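# Move one bottle from the cabinet onto the bench

## Task

Take a single bottle out of the cabinet and set it upright on the bench, leaving the remaining two bottles inside the cabinet.

## Robot and tools

Robot: two UR-type six-joint arms, left_arm and right_arm, each ending in a Robotiq 2F-140 gripper whose fingers can fold at a hinge. Each arm sits on its own carriage on a single floor track. left_rail carries left_arm and is always the one further toward +y; right_rail carries right_arm. These names do not match left/right in the images.

Frame: one scene frame fixed to the table. Table top is z = 0, +z up, +x the direction the arms face, +y to their left. The track runs along y at x = 0 (y = 0 its middle); the table starts at x = 0.17 m. An arm base is at x = 0, y = its carriage position_m, z = 0.04 m. Gripper fingers point along the gripper's own +z and close along its y. end_effector_position is the point between the pads when closed; fingertips extend about 33 mm past it (9 mm when wide open). Reported hand poses can be off by a few cm.

execute_actions(actions, cameras): actions holds one action (empty list = no motion, returns scene number and all images). An action may have rows, steps, until, and rail commands.
- rows: 1 to 15 rows, each one control step (1/30 s). Every row is 18 numbers in [-1, 1]: left_arm's 6 joint offsets (shoulder pan, shoulder lift, elbow, wrist 1, wrist 2, wrist 3), then its gripper position, force_limit, speed; then the same 9 for right_arm. Joint numbers are offsets, scaled so 1.0 = 2.222 rad, measured from the Joint targets at the call's start (not from the previous row). Sending 0 re-commands the current targets. Joint ranges: ±6.283 rad, elbow ±3.142. Per step a target stays within 0.651 rad of the measured angle; joint target speed at most 3.14 rad/s.
- Gripper numbers are absolute commands: position +1 = open 140 mm, about -0.8 pads touch, -1 = close until blocked. force_limit -1 to +1 (roughly 14 N to 58 N per pad at slow close); speed -1 to +1 (about 30 to 250 mm/s). Faster closing grips harder. To keep a gripper unchanged, repeat its last three numbers; 0 is itself a command.
- steps: 1 to 450, default 15, at least the number of rows. After the last row the arms keep heading to that row's target.
- Rails: {"left_rail": {...}} or right_rail with position_m (absolute, metres; left -0.8 to 1.5, right -1.5 to 0.8), speed_m_s 0.01 to 1, acceleration_factor 0.1 to 1, or {"stop": true}. Carriages stay about 0.7 m apart. Drive, then wait with {"steps": n, "until": {"left_rail": {"position_status": ["!=", "moving"]}}}. Let it arrive before placing the gripper.
- until: conditions on rail fields, with comparisons =, !=, <, <=, >, >=; or {"all": {"status": "ended"}} / {"any": ...}.
- cameras: list of names (cam_high, cam_front, cam_side, cam_left_wrist, cam_right_wrist) or ["all"]; by default none unless actions is empty.

move(target, speed, blend, stop_force, zero, blocking, cameras): plans smooth joint paths. target is one 18-number row or a list of up to 15 rows, same layout and scale as rows; every row's offsets count from the same Joint targets at call start. speed: rad/s of the joint with the farthest to go, 0.01 to 3.14, default 0.5 (one value or one per target). blend: corner rounding in rad, 0 = stop at each. stop_force: 3 to 120 N, ends an arm's path on contact; use low speed with it; omit it when backing off a contact. zero (default true) re-zeroes before the move. blocking=false returns early (not allowed with stop_force); then only wait or stop until the move ends. The result adds a move: line (done, off_target, moving, held, fault; limits=held if steps were withheld). Paths ignore obstacles and the other arm.

wait(seconds 0 to 10): lets time pass holding commands. stop(): brakes a running move (not rails). zoom_image(camera, region [x0,y0,x1,y1] pixels, max 504x504) of the latest image. zero_wrist_force(arm). read_manual(section) gives licence text only. finished_scene(scene) ends the scene irreversibly; the bottle must stay upright on the bench without the robot.

Results: Joint positions and Joint velocities per arm: rail (m), then six joints (rad). Joint targets in the same order. end_effector_position (m), quaternion wxyz, velocities. object_status: 0 moving, 1 blocked opening, 2 blocked closing (a grip), 3 reached position or pads met (maybe nothing held). position_measured in counts: 3 open, ~75 = 100 mm, 139 = 60 mm, 200 = 20 mm, 230 pads meet. Wrist force/torque in the gripper's axes; Wrist depth is a 7x7 grid of distances (mm-scale, from ~60 mm). Joint torques include gravity. Rail position_status: moving, done, contact_stop, time_out, stopped, stopped_with_arm, stopped_for_other_arm, stopped_for_other_carriage; position_answer taken/not_taken. "joint command not followed" means the clearance check altered targets. MOTOR HOT warns of overheating.

Avoid: anything falling off the table or being set on the track or the metal strip (fails the task); dropping or releasing moving parts; fast hits; forces near 150 N on an arm (force fault, 10 s stop) or wrist torque over 24.3 N m; pressing past firm contact; arms touching or one gripper closing on the other's fingers; long stretched holds that heat motors. Grip near the fingertip quarter of the pads for a firm hold; deeper grips can fold the fingers and slip. After a grip, check object_status is 2 before lifting.

Each tool is called as a command line: name --argument value for each argument, lists and objects as JSON in quotes; but a table of rows of numbers goes row by row, as --pt "numbers of a row", without its own name.

## Session

execute_actions --actions '[]'

Scene clock: 0.00 s.
left_arm: end_effector_position=(+0.3456, +1.0245, +0.5800) position_measured=3 object_status=3 end_effector_quat_wxyz=(+0.000, +0.000, +1.000, +0.000) | right_arm: end_effector_position=(+0.3456, -1.1112, +0.5800) position_measured=3 object_status=3 end_effector_quat_wxyz=(+0.000, +0.000, +1.000, +0.000)
Joint positions: left_arm=[0.997 -0.316 -1.725 0.971 -0.816 -1.571 -0.316] | right_arm=[-1.138 -0.316 -1.725 0.971 -0.816 -1.571 -0.316]
Joint velocities: within noise
Joint torques (N m): no reading
Wrist force (N): no reading
Wrist torque (N m): no reading
Wrist force, peak (N): no reading
Wrist depth (mm): cam_left_wrist=[650 634 630 626 611 664 602 / - 662 660 - 658 - - / - - - - - - 689 / - 140 - - - - 126 / - 112 - - - - - / - 1848 - - - - - / - 1802 1802 1773 1759 1745 1731] | cam_right_wrist=[653 665 661 663 655 665 661 / 690 703 688 685 683 688 683 / 724 722 726 719 719 724 717 / 762 147 717 770 762 741 137 / - 135 801 809 806 822 108 / 98 884 874 853 874 895 881 / 1941 1924 1958 1994 1976 2012 1958]
Joint targets: left_arm=[0.997 -0.316 -1.725 0.971 -0.816 -1.571 -0.316] | right_arm=[-1.138 -0.316 -1.725 0.971 -0.816 -1.571 -0.316]
Tool commands: left_gripper/position=+1.0 left_gripper/force_limit=+1.0 left_gripper/speed=+1.0 right_gripper/position=+1.0 right_gripper/force_limit=+1.0 right_gripper/speed=+1.0
left_rail: position_m=0.997 position_status=done
right_rail: position_m=-1.138 position_status=done

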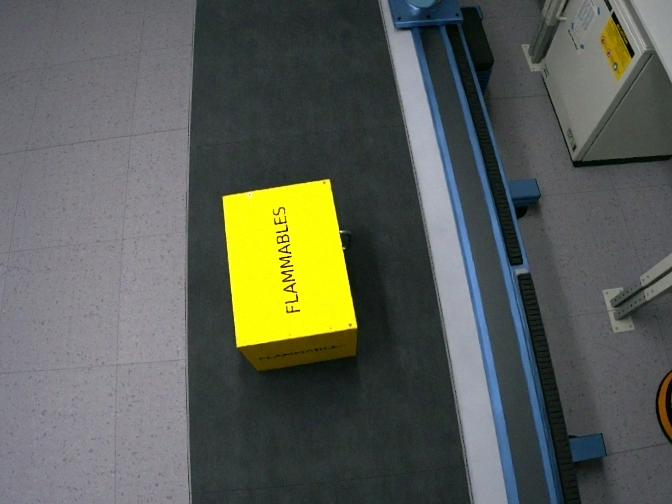

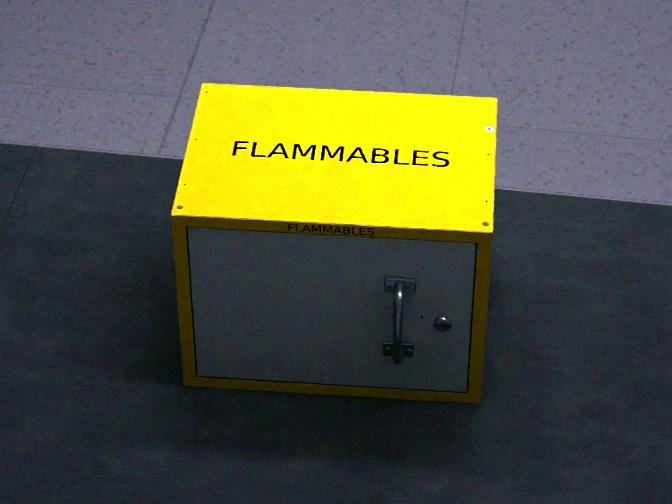

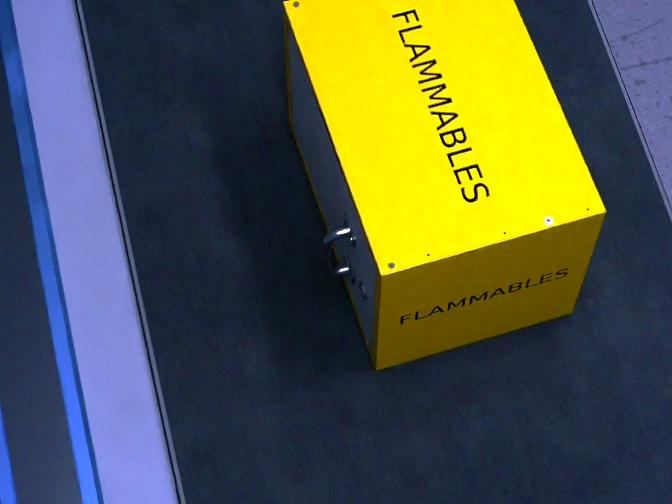

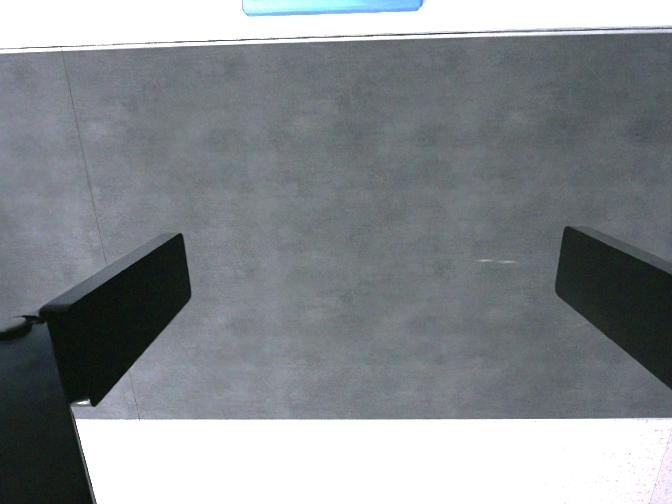

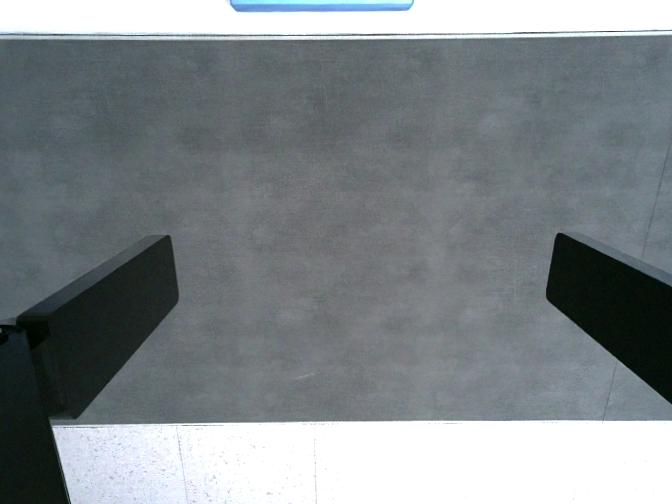

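move --target '[0,0,0,0,0,0,1,1,1,0.7457,0.3240,0.4374,-0.0549,-0.8528,0.1422,1,1,1]' --speed 1.2

execute_actions --actions '[{"right_rail":{"position_m":-0.6},"steps":150,"until":{"right_rail":{"position_status":["!=","moving"]}}}]' --cameras '["cam_right_wrist","cam_side","cam_high","cam_front"]'

Scene clock: 78.17 s.
left_arm: end_effector_position=(+0.3456, +1.0245, +0.5800) position_measured=3 object_status=3 end_effector_quat_wxyz=(+0.000, +0.000, +1.000, +0.000) | right_arm: end_effector_position=(+0.4298, -1.0206, +0.3725) position_measured=3 object_status=3 end_effector_quat_wxyz=(-0.259, -0.460, +0.685, -0.502)
Joint positions: left_arm=[0.997 -0.316 -1.725 0.971 -0.816 -1.571 -0.316] | right_arm=[-1.138 0.56 -1.341 1.487 -0.881 -2.57 -0.147]
Joint torques (N m): left_arm=[-0.76 -11.68 -17.28 -2.77 -0.1 -0.19] | right_arm=[-10.63 -47.01 -26.69 0.43 0.12 -2.13]
Wrist force (N): left_arm=[0.0 -0.1 -0.1] | right_arm=[-1.5 2.6 -2.6]
Wrist torque (N m): left_arm=[-0.03 0.00 0.00] | right_arm=[0.40 0.28 0.28]
Wrist force, peak (N): left_arm=[0.2 -0.3 0.2] | right_arm=[-22.3 13.7 -8.2]
Wrist depth (mm): cam_left_wrist=[635 641 639 626 639 623 660 / - - 637 650 650 - - / - - - - 716 - 705 / - 138 750 - - - 126 / - 119 - 753 802 - - / - 1605 - 1802 1912 - - / - 1773 1745 1745 1678 1773 1691] | cam_right_wrist=[- - 2410 2012 - 933 2130 / 1502 - - - 877 822 701 / - - - 984 806 690 604 / - 126 950 795 677 601 500 / - 135 739 665 576 508 108 / 98 2089 651 565 502 449 397 / 1994 1783 560 497 445 404 377]
Joint targets: left_arm=[0.997 -0.316 -1.725 0.971 -0.816 -1.571 -0.316] | right_arm=[-1.138 0.560 -1.341 1.487 -0.881 -2.570 -0.147]
left_rail: position_m=0.997 position_status=done
right_rail: position_m=-1.138 position_status=done
move: held (right_arm; a check stopped the path); limits=held; right_arm: the wrist 2 is farthest, 0.896 rad from its target
joint command not followed: on one or more control steps a check withheld the commanded joint targets of the right arm, and it was not sent them on those steps.
cause: the commanded joint targets, or the way to them, would bring two parts of the arm too close to each other (its gripper and another part of the arm, with joints 5 (wrist 1) to 7 (wrist 3) between them, 22 mm apart when it was first held).

Scene clock: 80.30 s.
left_arm: end_effector_position=(+0.3456, +1.0245, +0.5800) position_measured=3 object_status=3 end_effector_quat_wxyz=(+0.000, +0.000, +1.000, +0.000) | right_arm: end_effector_position=(+0.4298, -0.4822, +0.3725) position_measured=3 object_status=3 end_effector_quat_wxyz=(-0.259, -0.460, +0.685, -0.502)
Joint positions: left_arm=[0.997 -0.316 -1.725 0.971 -0.816 -1.571 -0.316] | right_arm=[-0.6 0.56 -1.341 1.487 -0.881 -2.57 -0.147]
Joint torques (N m): left_arm=[-0.72 -10.6 -17.7 -2.85 -0.03 -0.16] | right_arm=[-5.23 -36.72 -21.57 -1.31 -0.84 -2.02]
Wrist force (N): left_arm=[-0.1 -0.1 0.2] | right_arm=[-1.2 2.7 -2.8]
Wrist torque (N m): left_arm=[-0.01 0.02 0.00] | right_arm=[0.42 0.21 0.27]
Wrist force, peak (N): left_arm=[0.0 -0.4 0.1] | right_arm=[-2.2 2.5 -3.8]
Wrist depth (mm): cam_left_wrist=[650 639 641 635 635 630 583 / 679 662 - 597 656 - - / 712 707 - - - - - / - 138 753 - - - 126 / - 112 - 777 - - - / - 1641 814 836 - - - / - 1817 1745 1788 1745 1731 1678] | cam_right_wrist=[- 2261 2465 - 2611 1045 850 / - - - 1298 1015 853 696 / - - 1406 1006 822 661 601 / - 135 950 795 675 593 501 / - 135 772 661 576 503 108 / 98 2069 651 564 504 446 398 / 1924 1714 561 497 444 405 375]
Joint targets: left_arm=[0.997 -0.316 -1.725 0.971 -0.816 -1.571 -0.316] | right_arm=[-0.600 0.560 -1.341 1.487 -0.881 -2.570 -0.147]
Tool commands: left_gripper/position=+1.0 left_gripper/force_limit=+1.0 left_gripper/speed=+1.0 right_gripper/position=+1.0 right_gripper/force_limit=+1.0 right_gripper/speed=+1.0
left_rail: position_m=0.997 position_status=done
right_rail: position_m=-0.600 position_status=done
camera_calibration:
cam_right_wrist: T_world_to_cam=[[-0.889882, 0.0633804, -0.451767, 0.594814], [0.381092, 0.647626, -0.65981, 0.405127], [0.250757, -0.759318, -0.600464, -0.111891], [0, 0, 0, 1]] pos_world=[0.402981, -0.385032, 0.468837]
Images, in order (width x height): cam_high 672x504, cam_front 672x504, cam_side 672x504, cam_right_wrist 672x504.

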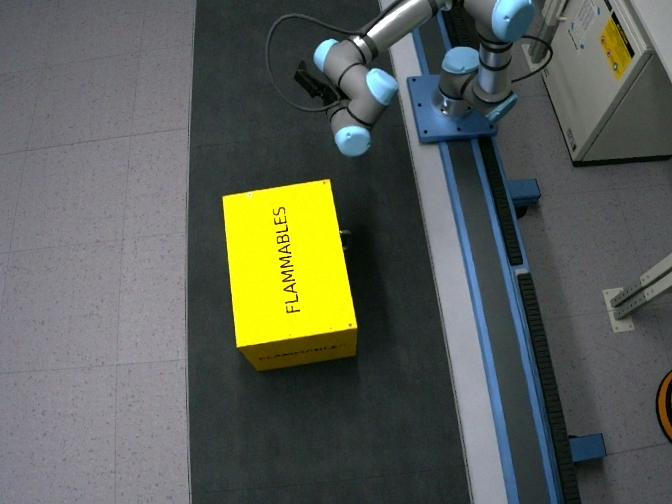

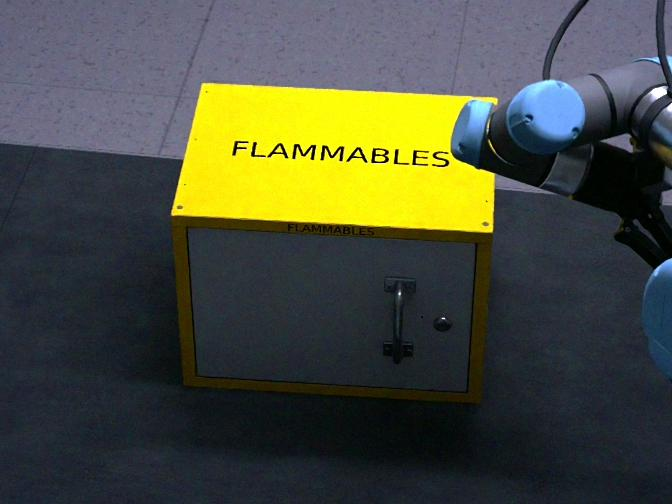

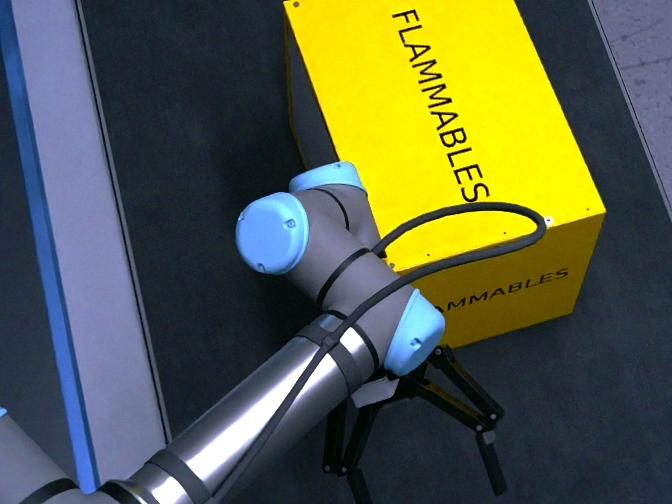

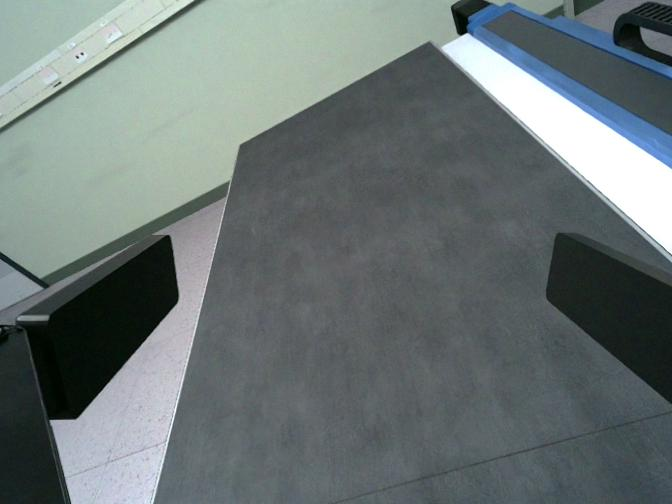

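move --target '[-0.690,0.3925,0.3006,0.0135,0.5392,0.1422,0.2,-1,-1,0,0,0,0,0,0,1,1,1]' --speed 1.2

execute_actions --actions '[{"right_rail":{"position_m":-1.0},"left_rail":{"position_m":0.45},"steps":150,"until":{"left_rail":{"position_status":["!=","moving"]}}}]' --cameras '["cam_left_wrist","cam_side","cam_high","cam_front"]'

Scene clock: 124.87 s.
left_arm: end_effector_position=(+0.2849, +0.4544, +0.1456) position_measured=104 object_status=0 end_effector_quat_wxyz=(-0.033, +0.706, +0.034, +0.706) | right_arm: end_effector_position=(+0.4298, -0.4822, +0.3725) position_measured=3 object_status=3 end_effector_quat_wxyz=(-0.259, -0.460, +0.685, -0.502)
Joint positions: left_arm=[0.997 -1.849 -0.853 1.638 -0.786 -0.373 0] | right_arm=[-0.6 0.56 -1.341 1.487 -0.881 -2.57 -0.147]
Joint torques (N m): left_arm=[-9.01 -34.84 -1.01 2.48 2.4 1.65] | right_arm=[7.09 -27.7 -16.87 -1.94 -2.4 -1.79]
Wrist force (N): left_arm=[0.1 -1.6 0.2] | right_arm=[-1.4 2.6 -2.7]
Wrist torque (N m): left_arm=[-0.19 0.69 -0.10] | right_arm=[0.40 0.26 0.28]
Wrist force, peak (N): left_arm=[-2.6 -1.1 -3.4] | right_arm=[-1.3 2.9 -2.9]
Wrist depth (mm): cam_left_wrist=[- - - - - - 375 / - - - - - - 376 / - - - 3857 3998 3857 357 / - 4397 157 583 157 143 375 / - 88 107 435 - 119 85 / - - - - - - - / - - - - 231 - -] | cam_right_wrist=[- - - - 1268 1050 847 / - - - 1246 874 844 696 / - - 1388 1006 803 694 603 / - 135 988 798 690 598 131 / - 135 775 661 577 514 108 / 98 2069 653 562 501 450 399 / 2012 1727 554 495 444 406 374]
Joint targets: left_arm=[0.997 -1.849 -0.853 1.638 -0.786 -0.373 0.000] | right_arm=[-0.600 0.560 -1.341 1.487 -0.881 -2.570 -0.147]
left_rail: position_m=0.997 position_status=done
right_rail: position_m=-0.600 position_status=done
move: done

Scene clock: 127.03 s.
left_arm: end_effector_position=(+0.2849, -0.0928, +0.1456) position_measured=104 object_status=3 end_effector_quat_wxyz=(-0.033, +0.706, +0.034, +0.706) | right_arm: end_effector_position=(+0.4298, -0.8822, +0.3725) position_measured=3 object_status=3 end_effector_quat_wxyz=(-0.259, -0.460, +0.685, -0.502)
Joint positions: left_arm=[0.45 -1.849 -0.853 1.638 -0.786 -0.373 0] | right_arm=[-1 0.56 -1.341 1.487 -0.881 -2.57 -0.147]
Joint torques (N m): left_arm=[-6.26 -43.06 -20.69 -0.51 0.79 1.64] | right_arm=[12.16 -35.1 -18.07 -1.93 -2.47 -1.72]
Wrist force (N): left_arm=[0.2 -1.5 0.2] | right_arm=[-1.9 2.4 -2.6]
Wrist torque (N m): left_arm=[-0.16 0.66 -0.10] | right_arm=[0.35 0.37 0.28]
Wrist force, peak (N): left_arm=[0.1 -3.2 -0.1] | right_arm=[-2.1 2.6 -4.2]
Wrist depth (mm): cam_left_wrist=[271 267 265 260 258 254 - / 285 281 279 273 272 267 - / 302 298 294 289 286 288 - / 321 316 160 300 301 142 - / - 88 119 327 323 119 84 / - - - 295 294 - - / - - - 247 - - -] | cam_right_wrist=[- 2410 - - 2238 910 1994 / 2493 2437 2109 - 975 825 705 / - - 3134 1025 825 690 606 / - 135 997 770 671 593 500 / - 135 762 663 577 508 108 / 98 2050 645 570 499 451 397 / 1976 1769 562 495 444 402 375]
Joint targets: left_arm=[0.450 -1.849 -0.853 1.638 -0.786 -0.373 0.000] | right_arm=[-1.000 0.560 -1.341 1.487 -0.881 -2.570 -0.147]
Tool commands: left_gripper/position=+0.2 left_gripper/force_limit=-1.0 left_gripper/speed=-1.0 right_gripper/position=+1.0 right_gripper/force_limit=+1.0 right_gripper/speed=+1.0
left_rail: position_m=0.450 position_status=done
right_rail: position_m=-1.000 position_status=done
camera_calibration:
cam_left_wrist: T_world_to_cam=[[0.123269, -0.992272, -0.0141942, -0.113894], [-0.3209, -0.0263222, -0.946747, 0.229098], [0.939057, 0.12126, -0.321665, -0.0640435], [0, 0, 0, 1]] pos_world=[0.147698, -0.0992176, 0.194681]
Images, in order (width x height): cam_high 672x504, cam_front 672x504, cam_side 672x504, cam_left_wrist 672x504.

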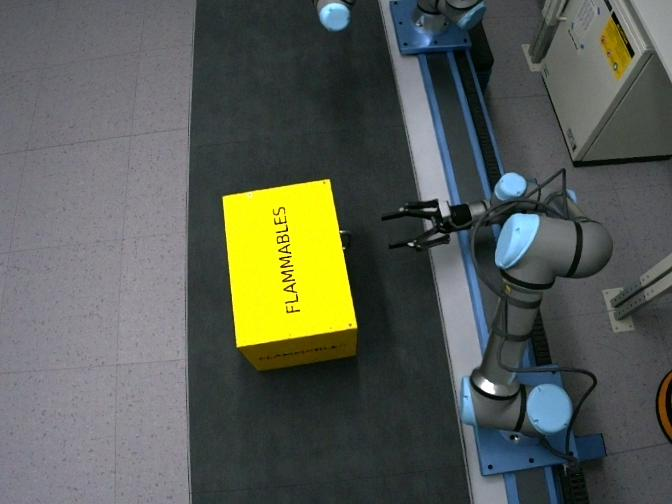

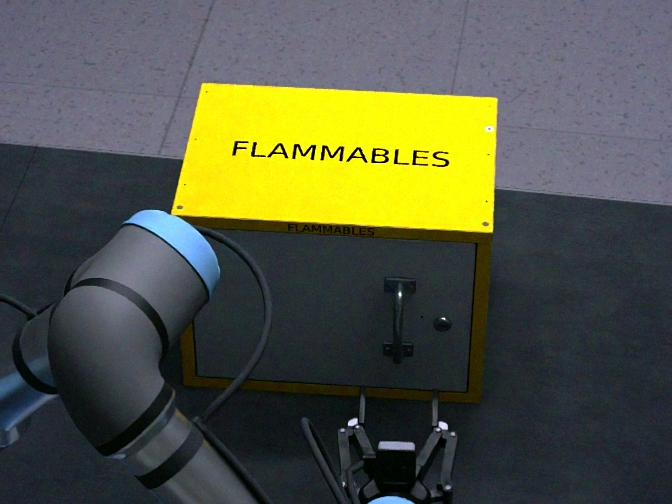

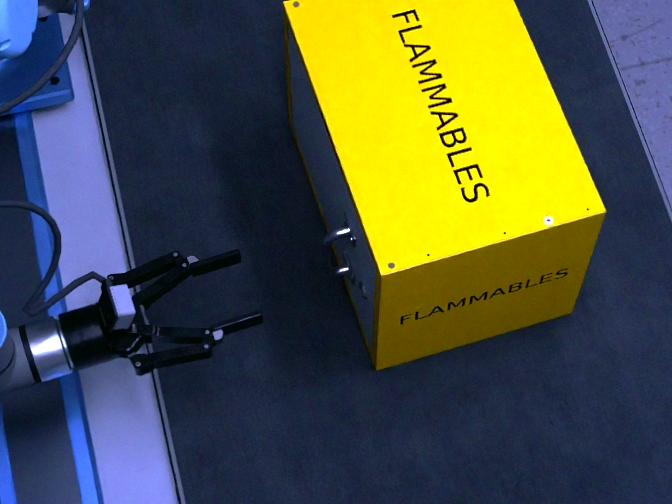

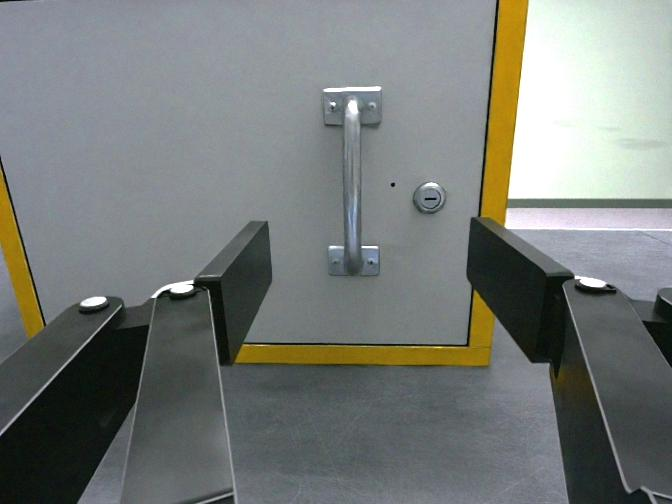

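move --target '[0.0846,-0.0044,0.0094,-0.0045,0.0846,0,0.2,-1,-1,0,0,0,0,0,0,1,1,1]' --speed 0.25 --stop_force 15 --cameras '["cam_left_wrist"]'

Scene clock: 144.53 s.
left_arm: end_effector_position=(+0.3928, -0.0810, +0.1453) position_measured=104 object_status=3 end_effector_quat_wxyz=(-0.033, +0.706, +0.033, +0.706) | right_arm: end_effector_position=(+0.4298, -0.8822, +0.3725) position_measured=3 object_status=3 end_effector_quat_wxyz=(-0.259, -0.460, +0.685, -0.502)
Joint positions: left_arm=[0.45 -1.661 -0.863 1.659 -0.796 -0.185 0] | right_arm=[-1 0.56 -1.341 1.487 -0.881 -2.57 -0.147]
Joint torques (N m): left_arm=[8.07 -51.71 -1.83 -1.22 2.07 1.46] | right_arm=[12.1 -44.73 -22.9 -1.85 -2.34 -1.39]
Wrist force (N): left_arm=[0.1 -1.8 0.0] | right_arm=[-1.5 2.4 -2.7]
Wrist torque (N m): left_arm=[-0.24 0.67 -0.10] | right_arm=[0.35 0.29 0.28]
Wrist force, peak (N): left_arm=[0.3 -1.9 1.9] | right_arm=[-1.7 3.0 -2.8]
Wrist depth (mm): cam_left_wrist=[172 170 168 166 164 162 159 / 180 180 176 172 172 171 164 / 192 191 186 184 182 180 177 / 203 199 162 193 191 184 586 / - 88 137 203 202 119 84 / - - 224 221 219 - - / - - - 230 229 - -] | cam_right_wrist=[- - - - - 1070 895 / 2261 - - 3046 1015 831 708 / - - 1097 1002 806 712 611 / - 135 966 786 671 603 131 / - 136 834 651 577 510 108 / 98 2089 647 570 502 447 397 / 2012 1755 558 496 447 404 376]
Joint targets: left_arm=[0.450 -1.661 -0.863 1.659 -0.796 -0.185 0.000] | right_arm=[-1.000 0.560 -1.341 1.487 -0.881 -2.570 -0.147]
left_rail: position_m=0.450 position_status=done
right_rail: position_m=-1.000 position_status=done
move: done
camera_calibration:
cam_left_wrist: T_world_to_cam=[[0.123343, -0.992247, -0.0152332, -0.115502], [-0.320623, -0.0253189, -0.946868, 0.263782], [0.939142, 0.121673, -0.32126, -0.166937], [0, 0, 0, 1]] pos_world=[0.255598, -0.0876166, 0.194377]
Images, in order (width x height): cam_left_wrist 672x504.

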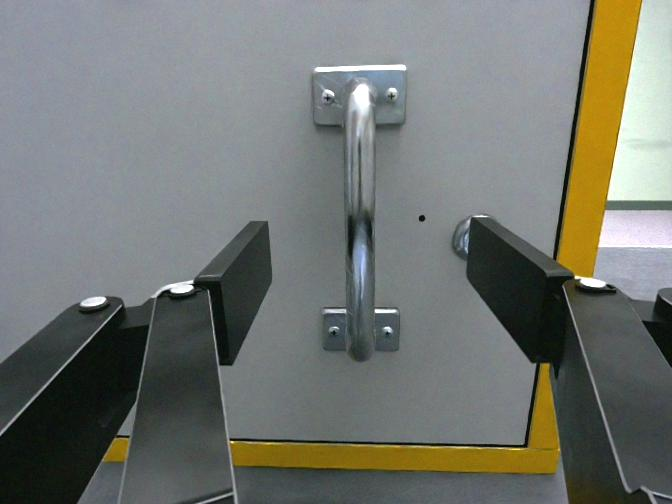

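execute_actions --actions '[{"left_rail":{"position_m":0.4528},"steps":60,"until":{"left_rail":{"position_status":["!=","moving"]}}}]'

execute_actions --actions '[{"rows":[[0,0,0,0,0,0,-1,0,-1,0,0,0,0,0,0,1,1,1]],"steps":75}]' --cameras '["cam_left_wrist"]'

Scene clock: 153.10 s.
left_arm: end_effector_position=(+0.3928, -0.0782, +0.1453) position_measured=104 object_status=3 end_effector_quat_wxyz=(-0.033, +0.706, +0.033, +0.706) | right_arm: end_effector_position=(+0.4298, -0.8822, +0.3725) position_measured=3 object_status=3 end_effector_quat_wxyz=(-0.259, -0.460, +0.685, -0.502)
Joint positions: left_arm=[0.453 -1.661 -0.863 1.659 -0.796 -0.185 0] | right_arm=[-1 0.56 -1.341 1.487 -0.881 -2.57 -0.147]
Joint torques (N m): left_arm=[5.26 -50.54 -4.92 -0.55 1.48 1.47] | right_arm=[12.16 -45.3 -25.07 -1.72 -2.32 -1.2]
Wrist force (N): left_arm=[0.3 -1.6 0.0] | right_arm=[-1.8 2.9 -2.4]
Wrist torque (N m): left_arm=[-0.19 0.64 -0.10] | right_arm=[0.46 0.33 0.27]
Wrist force, peak (N): left_arm=[0.2 -2.7 0.3] | right_arm=[-1.6 2.8 -2.9]
Wrist depth (mm): cam_left_wrist=[172 170 168 165 164 161 161 / 181 178 177 172 171 170 166 / 192 190 186 183 184 179 176 / 202 200 161 193 191 184 2855 / - 88 137 202 203 120 84 / - - 224 220 217 - - / - - - 231 229 - -] | cam_right_wrist=[2309 - - 2069 2410 1113 2216 / - - - 2742 1091 844 696 / - - - 962 825 690 608 / - 136 945 806 679 588 497 / - 136 781 665 574 508 108 / 98 2012 653 561 503 451 397 / 1976 1714 560 493 447 404 372]
Joint targets: left_arm=[0.453 -1.661 -0.863 1.659 -0.796 -0.185 0.000] | right_arm=[-1.000 0.560 -1.341 1.487 -0.881 -2.570 -0.147]
Tool commands: left_gripper/position=+0.2 left_gripper/force_limit=-1.0 left_gripper/speed=-1.0 right_gripper/position=+1.0 right_gripper/force_limit=+1.0 right_gripper/speed=+1.0
left_rail: position_m=0.453 position_status=done
right_rail: position_m=-1.000 position_status=done

Scene clock: 155.90 s.
left_arm: end_effector_position=(+0.3928, -0.0782, +0.1453) position_measured=214 object_status=0 end_effector_quat_wxyz=(-0.033, +0.706, +0.033, +0.706) | right_arm: end_effector_position=(+0.4298, -0.8822, +0.3725) position_measured=3 object_status=3 end_effector_quat_wxyz=(-0.259, -0.460, +0.685, -0.502)
Joint positions: left_arm=[0.453 -1.661 -0.863 1.659 -0.796 -0.185 0] | right_arm=[-1 0.56 -1.341 1.487 -0.881 -2.57 -0.147]
Joint torques (N m): left_arm=[-5.15 -39.31 -21.18 -0.23 4.77 1.16] | right_arm=[11.64 -45.15 -24.4 -1.81 -2.25 -0.94]
Wrist force (N): left_arm=[0.4 -9.3 0.2] | right_arm=[-1.4 2.5 -2.6]
Wrist torque (N m): left_arm=[-0.15 0.63 -0.05] | right_arm=[0.39 0.26 0.27]
Wrist force, peak (N): left_arm=[0.5 -10.9 -4.0] | right_arm=[-1.7 2.9 -2.5]
Wrist depth (mm): cam_left_wrist=[171 170 168 166 164 162 161 / 181 178 179 173 172 171 173 / 191 190 186 182 182 179 176 / 203 199 197 153 188 188 192 / 216 211 - 93 78 78 - / - - - - - 75 60 / - - - - - - -] | cam_right_wrist=[- - 2172 3134 - 1060 906 / 2261 - - - 979 818 699 / 2886 - - 1002 815 692 606 / - 136 971 815 705 594 494 / - 135 786 641 571 505 108 / 98 2050 647 579 497 449 400 / 1924 1727 561 494 448 403 361]
Joint targets: left_arm=[0.453 -1.661 -0.863 1.659 -0.796 -0.185 0.000] | right_arm=[-1.000 0.560 -1.341 1.487 -0.881 -2.570 -0.147]
left_rail: position_m=0.453 position_status=done
right_rail: position_m=-1.000 position_status=done
camera_calibration:
cam_left_wrist: T_world_to_cam=[[0.123343, -0.992247, -0.0152332, -0.112623], [-0.320623, -0.0253189, -0.946868, 0.26395], [0.939142, 0.121673, -0.32126, -0.167257], [0, 0, 0, 1]] pos_world=[0.255598, -0.0847166, 0.194477]
Images, in order (width x height): cam_left_wrist 672x504.

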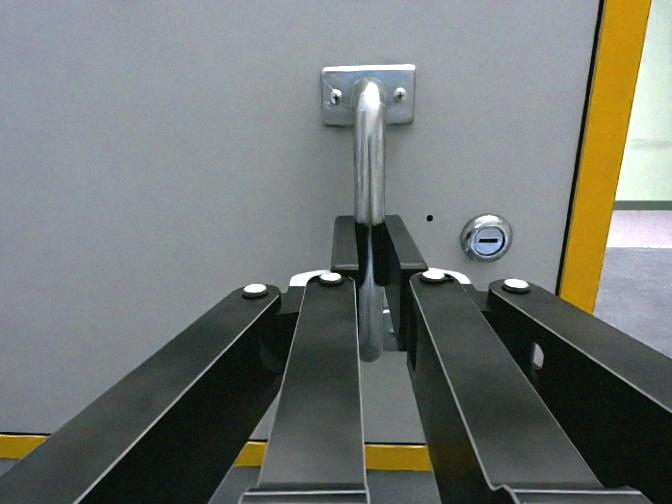

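move --target '[-0.0501,-0.0512,0.1026,-0.0514,0.0284,0,-1,0,-1,0,0,0,0,0,0,1,1,1]' --speed 0.12 --stop_force 45 --cameras '["cam_left_wrist"]'

Scene clock: 182.60 s.
left_arm: end_effector_position=(+0.3449, -0.0675, +0.1452) position_measured=214 object_status=2 end_effector_quat_wxyz=(+0.028, +0.707, -0.028, +0.707) | right_arm: end_effector_position=(+0.4298, -0.8822, +0.3725) position_measured=3 object_status=3 end_effector_quat_wxyz=(-0.259, -0.460, +0.685, -0.502)
Joint positions: left_arm=[0.453 -1.772 -0.977 1.887 -0.91 -0.122 0] | right_arm=[-1 0.56 -1.341 1.487 -0.881 -2.57 -0.147]
Joint torques (N m): left_arm=[-8.89 -46.01 2.08 -1.05 0.45 1] | right_arm=[11.37 -45.26 -25.03 -1.77 -2.15 -0.69]
Wrist force (N): left_arm=[2.1 2.9 2.4] | right_arm=[-1.9 2.6 -2.6]
Wrist torque (N m): left_arm=[-0.50 0.65 -0.01] | right_arm=[0.40 0.36 0.28]
Wrist force, peak (N): left_arm=[-0.8 -12.1 4.7] | right_arm=[-2.0 2.6 -2.9]
Wrist depth (mm): cam_left_wrist=[172 170 168 166 164 162 - / 181 179 177 173 172 170 - / 192 191 187 181 182 179 - / 202 198 198 150 187 188 652 / 216 212 - 93 78 78 - / - - - - - 75 60 / - - - - - - -] | cam_right_wrist=[- - - - - 903 895 / - - - - 1011 825 701 / - - - - 789 699 608 / - 147 993 798 669 596 496 / - 135 767 665 570 510 108 / 98 2109 649 570 503 449 399 / 2050 1727 568 493 445 403 374]
Joint targets: left_arm=[0.453 -1.772 -0.977 1.887 -0.910 -0.122 0.000] | right_arm=[-1.000 0.560 -1.341 1.487 -0.881 -2.570 -0.147]
left_rail: position_m=0.453 position_status=done
right_rail: position_m=-1.000 position_status=done
move: done
camera_calibration:
cam_left_wrist: T_world_to_cam=[[-0.0507021, -0.998598, -0.0152178, -0.0364919], [-0.32018, 0.030686, -0.94686, 0.252275], [0.945999, -0.0431353, -0.321287, -0.137061], [0, 0, 0, 1]] pos_world=[0.208583, -0.0500942, 0.194278]
Images, in order (width x height): cam_left_wrist 672x504.

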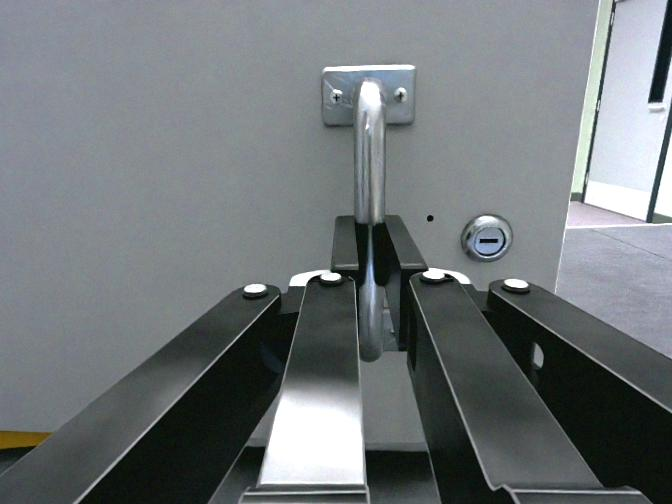

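move --pt "-0.0553 -0.0511 0.1009 -0.0497 0.0233 0 -1 0 -1 0 0 0 0 0 0 1 1 1" --pt "-0.12 -0.1029 0.2011 -0.0982 0.0372 0 -1 0 -1 0 0 0 0 0 0 1 1 1" --speed 0.2 --blend '[0.03,0]' --stop_force 45

execute_actions --actions '[{"rows":[[0,0,0,0,0,0,0.2,0,-1,0,0,0,0,0,0,1,1,1]],"steps":60}]' --cameras '["cam_left_wrist"]'

Scene clock: 207.27 s.
left_arm: end_effector_position=(+0.2576, -0.0221, +0.1452) position_measured=214 object_status=2 end_effector_quat_wxyz=(+0.151, +0.691, -0.151, +0.691) | right_arm: end_effector_position=(+0.4298, -0.8822, +0.3725) position_measured=3 object_status=3 end_effector_quat_wxyz=(-0.259, -0.460, +0.685, -0.502)
Joint positions: left_arm=[0.453 -2.039 -1.205 2.334 -1.128 -0.039 0] | right_arm=[-1 0.56 -1.341 1.487 -0.881 -2.57 -0.147]
Joint torques (N m): left_arm=[-9.36 -35.85 4.27 -1.24 1.37 0.97] | right_arm=[11.3 -45.05 -24.14 -1.61 -2.05 -0.28]
Wrist force (N): left_arm=[-1.9 0.7 2.9] | right_arm=[-1.7 2.4 -2.3]
Wrist torque (N m): left_arm=[-0.37 0.52 -0.02] | right_arm=[0.36 0.34 0.28]
Wrist force, peak (N): left_arm=[-7.7 -6.1 4.2] | right_arm=[-1.8 3.1 -2.5]
Wrist depth (mm): cam_left_wrist=[174 172 169 166 164 162 157 / 183 180 177 174 172 169 2557 / 193 192 189 183 183 178 - / 205 202 198 153 186 189 - / - 212 - 93 79 78 - / - - - - - 75 60 / - - - - - - -] | cam_right_wrist=[- - - 2216 2437 1199 2172 / 2384 - 2581 - - 815 692 / - - 3089 979 815 694 604 / 3134 136 1002 789 683 594 500 / - 135 795 681 557 508 108 / 98 2172 663 543 499 450 397 / 2012 1783 560 496 445 414 376]
Joint targets: left_arm=[0.453 -2.039 -1.205 2.334 -1.128 -0.039 0.000] | right_arm=[-1.000 0.560 -1.341 1.487 -0.881 -2.570 -0.147]
left_rail: position_m=0.453 position_status=done
right_rail: position_m=-1.000 position_status=done
move: done

Scene clock: 209.87 s.
left_arm: end_effector_position=(+0.2576, -0.0221, +0.1452) position_measured=104 object_status=0 end_effector_quat_wxyz=(+0.151, +0.691, -0.151, +0.691) | right_arm: end_effector_position=(+0.4298, -0.8822, +0.3725) position_measured=3 object_status=3 end_effector_quat_wxyz=(-0.259, -0.460, +0.685, -0.502)
Joint positions: left_arm=[0.453 -2.039 -1.205 2.334 -1.128 -0.039 0] | right_arm=[-1 0.56 -1.341 1.487 -0.881 -2.57 -0.147]
Joint torques (N m): left_arm=[-8.83 -25.78 -3.3 -1.31 0.46 1] | right_arm=[11.19 -45.45 -24.81 -1.62 -2.11 -0.19]
Wrist force (N): left_arm=[0.7 -2.0 0.2] | right_arm=[-1.4 2.5 -2.6]
Wrist torque (N m): left_arm=[-0.28 0.55 -0.10] | right_arm=[0.37 0.27 0.28]
Wrist force, peak (N): left_arm=[-2.2 0.2 3.1] | right_arm=[-1.6 2.8 -3.0]
Wrist depth (mm): cam_left_wrist=[173 172 169 166 163 161 2498 / 182 180 178 174 172 170 2498 / 193 191 187 183 182 177 1170 / 204 201 161 194 191 130 652 / - 88 137 203 202 120 84 / - - 225 221 216 - - / - - - - - - -] | cam_right_wrist=[- - - - - 1091 2150 / - 2437 2410 - 1020 831 699 / - - 1199 988 812 696 614 / - 135 954 795 673 601 496 / - 135 783 667 571 507 108 / 98 2089 657 567 500 449 400 / 1941 1662 565 482 449 405 376]
Joint targets: left_arm=[0.453 -2.039 -1.205 2.334 -1.128 -0.039 0.000] | right_arm=[-1.000 0.560 -1.341 1.487 -0.881 -2.570 -0.147]
left_rail: position_m=0.453 position_status=done
right_rail: position_m=-1.000 position_status=done
camera_calibration:
cam_left_wrist: T_world_to_cam=[[-0.389473, -0.920913, -0.0151795, 0.0933573], [-0.290424, 0.138433, -0.946832, 0.217642], [0.874051, -0.364357, -0.321371, -0.0411039], [0, 0, 0, 1]] pos_world=[0.135496, 0.0408686, 0.194278]
Images, in order (width x height): cam_left_wrist 672x504.

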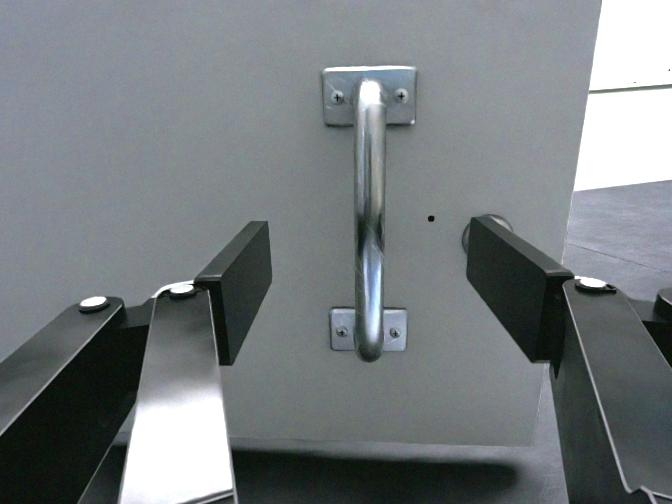

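move --target '[-0.1294,-0.0140,0.0263,-0.0123,-0.1294,0,0.2,0,-1,0,0,0,0,0,0,1,1,1]' --speed 0.4

execute_actions --actions '[{"left_rail":{"position_m":0.83},"steps":150,"until":{"left_rail":{"position_status":["!=","moving"]}}}]' --cameras '["cam_front"]'

Scene clock: 213.97 s.
left_arm: end_effector_position=(+0.1759, +0.0154, +0.1453) position_measured=104 object_status=3 end_effector_quat_wxyz=(+0.151, +0.691, -0.151, +0.691) | right_arm: end_effector_position=(+0.4298, -0.8822, +0.3725) position_measured=3 object_status=3 end_effector_quat_wxyz=(-0.259, -0.460, +0.685, -0.502)
Joint positions: left_arm=[0.453 -2.327 -1.236 2.393 -1.156 -0.326 0] | right_arm=[-1 0.56 -1.341 1.487 -0.881 -2.57 -0.147]
Joint torques (N m): left_arm=[-10.12 -32.24 4.7 -0.98 -2.53 0.78] | right_arm=[11.05 -45.1 -24.78 -1.49 -1.93 0.01]
Wrist force (N): left_arm=[0.7 -2.0 0.1] | right_arm=[-1.5 2.4 -2.5]
Wrist torque (N m): left_arm=[-0.27 0.55 -0.10] | right_arm=[0.35 0.28 0.27]
Wrist force, peak (N): left_arm=[0.8 -2.2 1.2] | right_arm=[-1.8 2.5 -3.1]
Wrist depth (mm): cam_left_wrist=[260 251 248 245 242 242 - / 271 266 264 255 254 2893 - / 287 283 276 272 267 3604 1057 / - 297 161 286 283 129 - / - 88 137 307 301 120 84 / - - - 300 - - - / - - - 246 - - -] | cam_right_wrist=[- - - 2193 2261 1045 922 / - 2437 2581 2675 1050 837 694 / - 2238 2410 997 795 685 603 / 4387 136 962 786 677 601 502 / - 135 809 665 576 507 108 / 98 2089 647 564 503 449 399 / 2050 1741 564 495 448 402 373]
Joint targets: left_arm=[0.453 -2.327 -1.236 2.393 -1.156 -0.327 0.000] | right_arm=[-1.000 0.560 -1.341 1.487 -0.881 -2.570 -0.147]
left_rail: position_m=0.453 position_status=done
right_rail: position_m=-1.000 position_status=done
move: done

Scene clock: 215.80 s.
left_arm: end_effector_position=(+0.1759, +0.3926, +0.1453) position_measured=104 object_status=3 end_effector_quat_wxyz=(+0.151, +0.691, -0.151, +0.691) | right_arm: end_effector_position=(+0.4298, -0.8822, +0.3725) position_measured=3 object_status=3 end_effector_quat_wxyz=(-0.259, -0.460, +0.685, -0.502)
Joint positions: left_arm=[0.83 -2.327 -1.236 2.393 -1.156 -0.327 0] | right_arm=[-1 0.56 -1.341 1.487 -0.881 -2.57 -0.147]
Joint torques (N m): left_arm=[-5.88 -24.9 -6.46 1.54 -0.61 0.48] | right_arm=[11.25 -45.25 -24.79 -1.56 -1.99 0.15]
Wrist force (N): left_arm=[0.9 -2.0 0.0] | right_arm=[-1.5 2.5 -2.6]
Wrist torque (N m): left_arm=[-0.29 0.53 -0.10] | right_arm=[0.38 0.27 0.28]
Wrist force, peak (N): left_arm=[0.8 -2.8 -0.3] | right_arm=[-1.7 2.8 -2.9]
Wrist depth (mm): cam_left_wrist=[3727 3097 - 497 395 457 385 / 3383 2587 - 521 412 395 395 / - - - - 424 428 393 / - 707 138 - 451 143 440 / - 88 120 397 - 119 85 / - - - - - - - / - - - - - - -] | cam_right_wrist=[2611 2261 2238 - 2384 1002 2109 / - - - 2643 1020 828 701 / - - 2493 993 770 696 613 / - 135 971 825 675 599 501 / - 135 786 629 582 511 108 / 98 2089 692 565 494 450 398 / 1924 1755 561 496 446 407 386]
Joint targets: left_arm=[0.830 -2.327 -1.236 2.393 -1.156 -0.327 0.000] | right_arm=[-1.000 0.560 -1.341 1.487 -0.881 -2.570 -0.147]
Tool commands: left_gripper/position=+0.2 left_gripper/force_limit=+0.0 left_gripper/speed=-1.0 right_gripper/position=+1.0 right_gripper/force_limit=+1.0 right_gripper/speed=+1.0
left_rail: position_m=0.830 position_status=done
right_rail: position_m=-1.000 position_status=done
Images, in order (width x height): cam_front 672x504.

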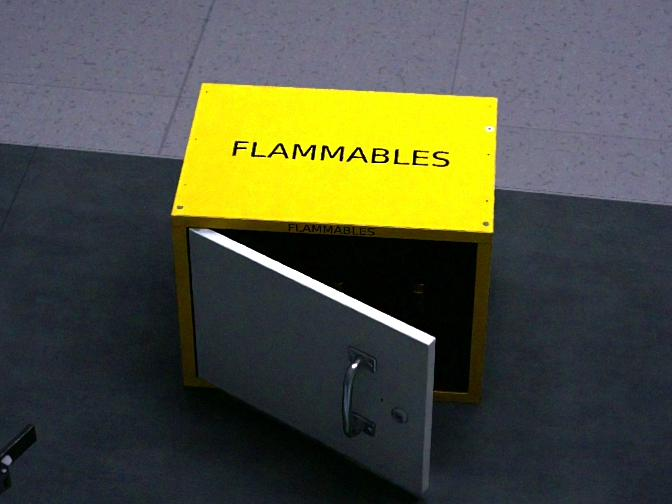

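move --pt "0.1835 0.2770 -0.5507 0.2732 0.1833 0 0.2 0 -1 0 0 0 0 0 0 1 1 1" --pt "0.2412 0.3085 -0.6148 0.3058 0.2410 0 0.2 0 -1 0 0 0 0 0 0 1 1 1" --speed '[0.8,0.2]' --stop_force 20 --cameras '["cam_left_wrist"]'

Scene clock: 230.23 s.
left_arm: end_effector_position=(+0.2580, -0.0222, +0.1458) position_measured=104 object_status=3 end_effector_quat_wxyz=(+0.151, +0.691, -0.150, +0.691) | right_arm: end_effector_position=(+0.4298, -0.8822, +0.3725) position_measured=3 object_status=3 end_effector_quat_wxyz=(-0.259, -0.460, +0.685, -0.502)
Joint positions: left_arm=[0.83 -1.791 -0.551 1.027 -0.476 0.209 0] | right_arm=[-1 0.56 -1.341 1.487 -0.881 -2.57 -0.147]
Joint torques (N m): left_arm=[7.19 -48.6 -31.21 1.39 2.36 0.55] | right_arm=[11.23 -44.5 -24.73 -1.47 -1.95 0.54]
Wrist force (N): left_arm=[0.8 -1.9 0.4] | right_arm=[-1.2 2.5 -2.6]
Wrist torque (N m): left_arm=[-0.26 0.53 -0.10] | right_arm=[0.38 0.22 0.27]
Wrist force, peak (N): left_arm=[0.8 -3.8 0.3] | right_arm=[-2.0 2.5 -3.0]
Wrist depth (mm): cam_left_wrist=[173 171 169 166 163 160 160 / 182 178 177 173 172 170 - / 194 192 188 182 181 177 - / 205 201 161 192 191 143 - / - 88 137 202 201 120 85 / - - 224 220 216 - - / - - 237 241 225 - -] | cam_right_wrist=[- - - - - 937 2089 / - 2925 - - 984 831 696 / - - - 988 822 692 603 / - 136 1006 789 679 599 500 / - 135 781 653 579 505 108 / 98 2109 653 576 502 452 400 / 1958 1755 561 525 445 404 378]
Joint targets: left_arm=[0.830 -1.791 -0.551 1.027 -0.476 0.209 0.000] | right_arm=[-1.000 0.560 -1.341 1.487 -0.881 -2.570 -0.147]
left_rail: position_m=0.830 position_status=done
right_rail: position_m=-1.000 position_status=done
move: done
camera_calibration:
cam_left_wrist: T_world_to_cam=[[-0.389044, -0.921111, -0.0141428, 0.093175], [-0.29077, 0.137349, -0.946883, 0.218443], [0.874127, -0.364267, -0.321266, -0.0413321], [0, 0, 0, 1]] pos_world=[0.135895, 0.0407656, 0.194879]
Images, in order (width x height): cam_left_wrist 672x504.

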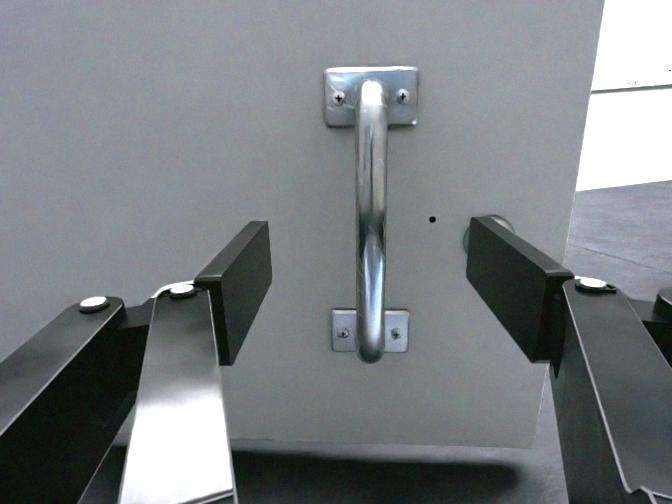

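execute_actions --actions '[{"rows":[[0,0,0,0,0,0,-1,0,-1,0,0,0,0,0,0,1,1,1]],"steps":85}]'

move --pt "-0.0150 -0.0590 0.1203 -0.0613 0.0436 0 -1 0 -1 0 0 0 0 0 0 1 1 1" --pt "-0.0266 -0.1121 0.2276 -0.1155 0.0910 0 -1 0 -1 0 0 0 0 0 0 1 1 1" --pt "-0.0351 -0.1593 0.3225 -0.1632 0.1415 0 -1 0 -1 0 0 0 0 0 0 1 1 1" --pt "-0.0374 -0.2016 0.4070 -0.2054 0.1981 0 -1 0 -1 0 0 0 0 0 0 1 1 1" --pt "-0.0325 -0.2410 0.4845 -0.2435 0.2618 0 -1 0 -1 0 0 0 0 0 0 1 1 1" --pt "-0.0146 -0.2751 0.5507 -0.2757 0.3387 0 -1 0 -1 0 0 0 0 0 0 1 1 1" --pt "0.0219 -0.3020 0.6024 -0.3004 0.4342 0 -1 0 -1 0 0 0 0 0 0 1 1 1" --pt "0.0788 -0.3222 0.6401 -0.3179 0.5499 0 -1 0 -1 0 0 0 0 0 0 1 1 1" --pt "0.1930 -0.3281 0.6511 -0.3230 0.7426 0 -1 0 -1 0 0 0 0 0 0 1 1 1" --speed 0.3 --blend 0.02 --stop_force 45 --cameras '["cam_front","cam_high","cam_side"]'

Scene clock: 265.07 s.
left_arm: end_effector_position=(+0.2580, -0.0222, +0.1458) position_measured=214 object_status=2 end_effector_quat_wxyz=(+0.151, +0.691, -0.150, +0.691) | right_arm: end_effector_position=(+0.4298, -0.8822, +0.3725) position_measured=3 object_status=3 end_effector_quat_wxyz=(-0.259, -0.460, +0.685, -0.502)
Joint positions: left_arm=[0.83 -1.791 -0.551 1.026 -0.476 0.209 0] | right_arm=[-1 0.56 -1.341 1.487 -0.881 -2.57 -0.147]
Joint torques (N m): left_arm=[6.9 -50.25 -24.56 1.22 -4.15 0.33] | right_arm=[10.72 -45.32 -25.1 -1.42 -1.75 0.86]
Wrist force (N): left_arm=[0.7 4.1 -3.2] | right_arm=[-1.7 2.4 -2.5]
Wrist torque (N m): left_arm=[-0.35 0.46 -0.01] | right_arm=[0.35 0.33 0.28]
Wrist force, peak (N): left_arm=[0.7 4.1 -3.2] | right_arm=[-1.9 2.5 -3.0]
Wrist depth (mm): cam_left_wrist=[173 171 168 166 163 161 - / 182 179 177 173 171 169 - / 193 190 186 183 181 178 - / 205 201 197 153 186 185 668 / 217 210 - 93 78 78 - / - - - - - 75 60 / - - - - - - -] | cam_right_wrist=[- - - - - 966 906 / - - - - 945 831 699 / - - 2333 997 822 694 608 / - 135 988 803 681 593 499 / - 135 759 661 571 507 108 / 98 2089 653 567 507 450 395 / 2089 1798 558 493 443 402 377]
Joint targets: left_arm=[0.830 -1.791 -0.551 1.027 -0.476 0.209 0.000] | right_arm=[-1.000 0.560 -1.341 1.487 -0.881 -2.570 -0.147]
left_rail: position_m=0.830 position_status=done
right_rail: position_m=-1.000 position_status=done

Scene clock: 273.17 s.
left_arm: end_effector_position=(+0.1610, +0.2868, +0.1456) position_measured=214 object_status=2 end_effector_quat_wxyz=(+0.520, +0.480, -0.519, +0.480) | right_arm: end_effector_position=(+0.4298, -0.8822, +0.3725) position_measured=3 object_status=3 end_effector_quat_wxyz=(-0.259, -0.460, +0.685, -0.502)
Joint positions: left_arm=[0.83 -1.362 -1.28 2.473 -1.194 1.859 0] | right_arm=[-1 0.56 -1.341 1.487 -0.881 -2.57 -0.147]
Joint torques (N m): left_arm=[3.02 -38.09 0.42 -6.67 5.16 -0.21] | right_arm=[10.35 -45.35 -24.8 -1.36 -1.77 1.05]
Wrist force (N): left_arm=[-12.7 -12.0 4.9] | right_arm=[-1.2 2.5 -2.6]
Wrist torque (N m): left_arm=[-0.29 0.59 -0.16] | right_arm=[0.38 0.22 0.27]
Wrist force, peak (N): left_arm=[-13.0 -14.1 4.7] | right_arm=[-1.8 2.6 -2.9]
Wrist depth (mm): cam_left_wrist=[175 172 168 166 163 160 159 / 184 181 177 173 171 168 1128 / 196 193 187 180 181 177 1215 / 207 202 199 151 186 183 1264 / 222 213 - 93 79 78 - / - - - - - 75 60 / - - - - - - -] | cam_right_wrist=[2611 - - 1958 - 1060 2031 / - - - - 1015 834 692 / 2643 2708 1205 988 815 679 604 / - 136 1015 803 679 603 497 / - 135 783 657 577 514 108 / 98 2050 655 565 502 449 401 / 1891 1769 553 497 447 405 377]
Joint targets: left_arm=[0.830 -1.362 -1.280 2.473 -1.194 1.859 0.000] | right_arm=[-1.000 0.560 -1.341 1.487 -0.881 -2.570 -0.147]
left_rail: position_m=0.830 position_status=done
right_rail: position_m=-1.000 position_status=done
move: done
Images, in order (width x height): cam_high 672x504, cam_front 672x504, cam_side 672x504.

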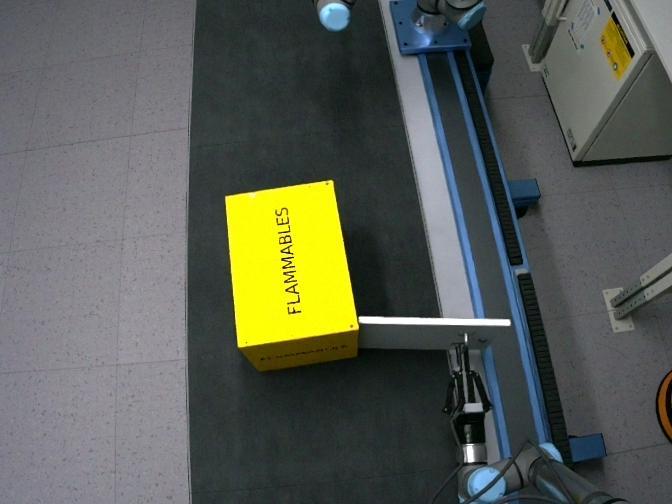

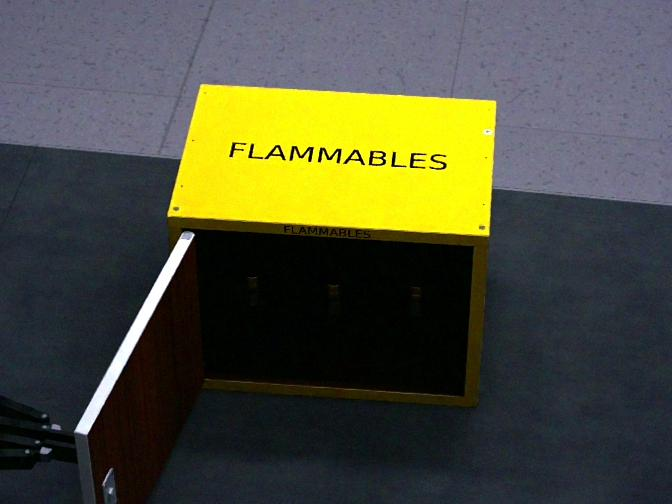

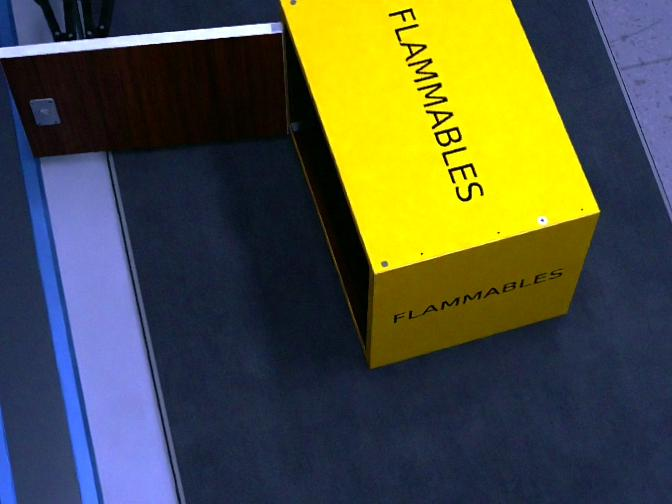

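zoom_image --camera "cam_front" --region '[180, 220, 500, 410]'

Scaled by 1.575 from the camera's 672x504 image, which has a finer 960x720 frame.

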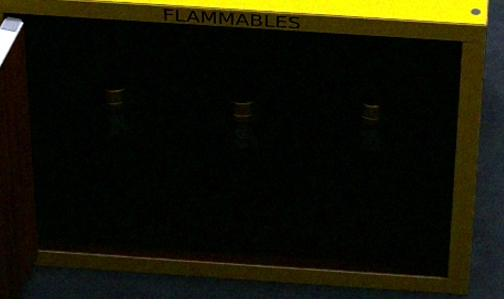

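move --target '[0,0,0,0,0,0,-1,0,-1,0.3189,0.1796,0.1067,0.0445,2.1988,0.0662,0.3,-1,-1]' --speed 1.6

execute_actions --actions '[{"right_rail":{"position_m":-0.85},"steps":90,"until":{"right_rail":{"position_status":["!=","moving"]}}}]' --cameras '["cam_right_wrist","cam_high"]'

every number of target must lie in its column's range; nothing of the call was run
Scene clock: 315.73 s.
left_arm: end_effector_position=(+0.1610, +0.2868, +0.1456) position_measured=214 object_status=2 end_effector_quat_wxyz=(+0.520, +0.480, -0.519, +0.480) | right_arm: end_effector_position=(+0.4298, -0.8822, +0.3725) position_measured=3 object_status=3 end_effector_quat_wxyz=(-0.259, -0.460, +0.685, -0.502)
Joint positions: left_arm=[0.83 -1.362 -1.28 2.473 -1.194 1.859 0] | right_arm=[-1 0.56 -1.341 1.487 -0.881 -2.57 -0.147]
Joint torques (N m): left_arm=[4.09 -38.69 0.57 -6.58 5.28 0.1] | right_arm=[10.33 -44.85 -24.88 -1.27 -1.62 1.08]
Wrist force (N): left_arm=[-12.7 -11.8 4.8] | right_arm=[-1.4 2.3 -2.7]
Wrist torque (N m): left_arm=[-0.25 0.59 -0.15] | right_arm=[0.34 0.27 0.28]
Wrist force, peak (N): left_arm=[-12.9 -12.0 5.0] | right_arm=[-1.7 2.8 -2.8]
Joint targets: left_arm=[0.830 -1.362 -1.280 2.473 -1.194 1.859 0.000] | right_arm=[-1.000 0.560 -1.341 1.487 -0.881 -2.570 -0.147]
Tool commands: left_gripper/position=-1.0 left_gripper/force_limit=+0.0 left_gripper/speed=-1.0 right_gripper/position=+1.0 right_gripper/force_limit=+1.0 right_gripper/speed=+1.0
left_rail: position_m=0.830 position_status=done
right_rail: position_m=-1.000 position_status=done

not run: a call was refused earlier in this reply.


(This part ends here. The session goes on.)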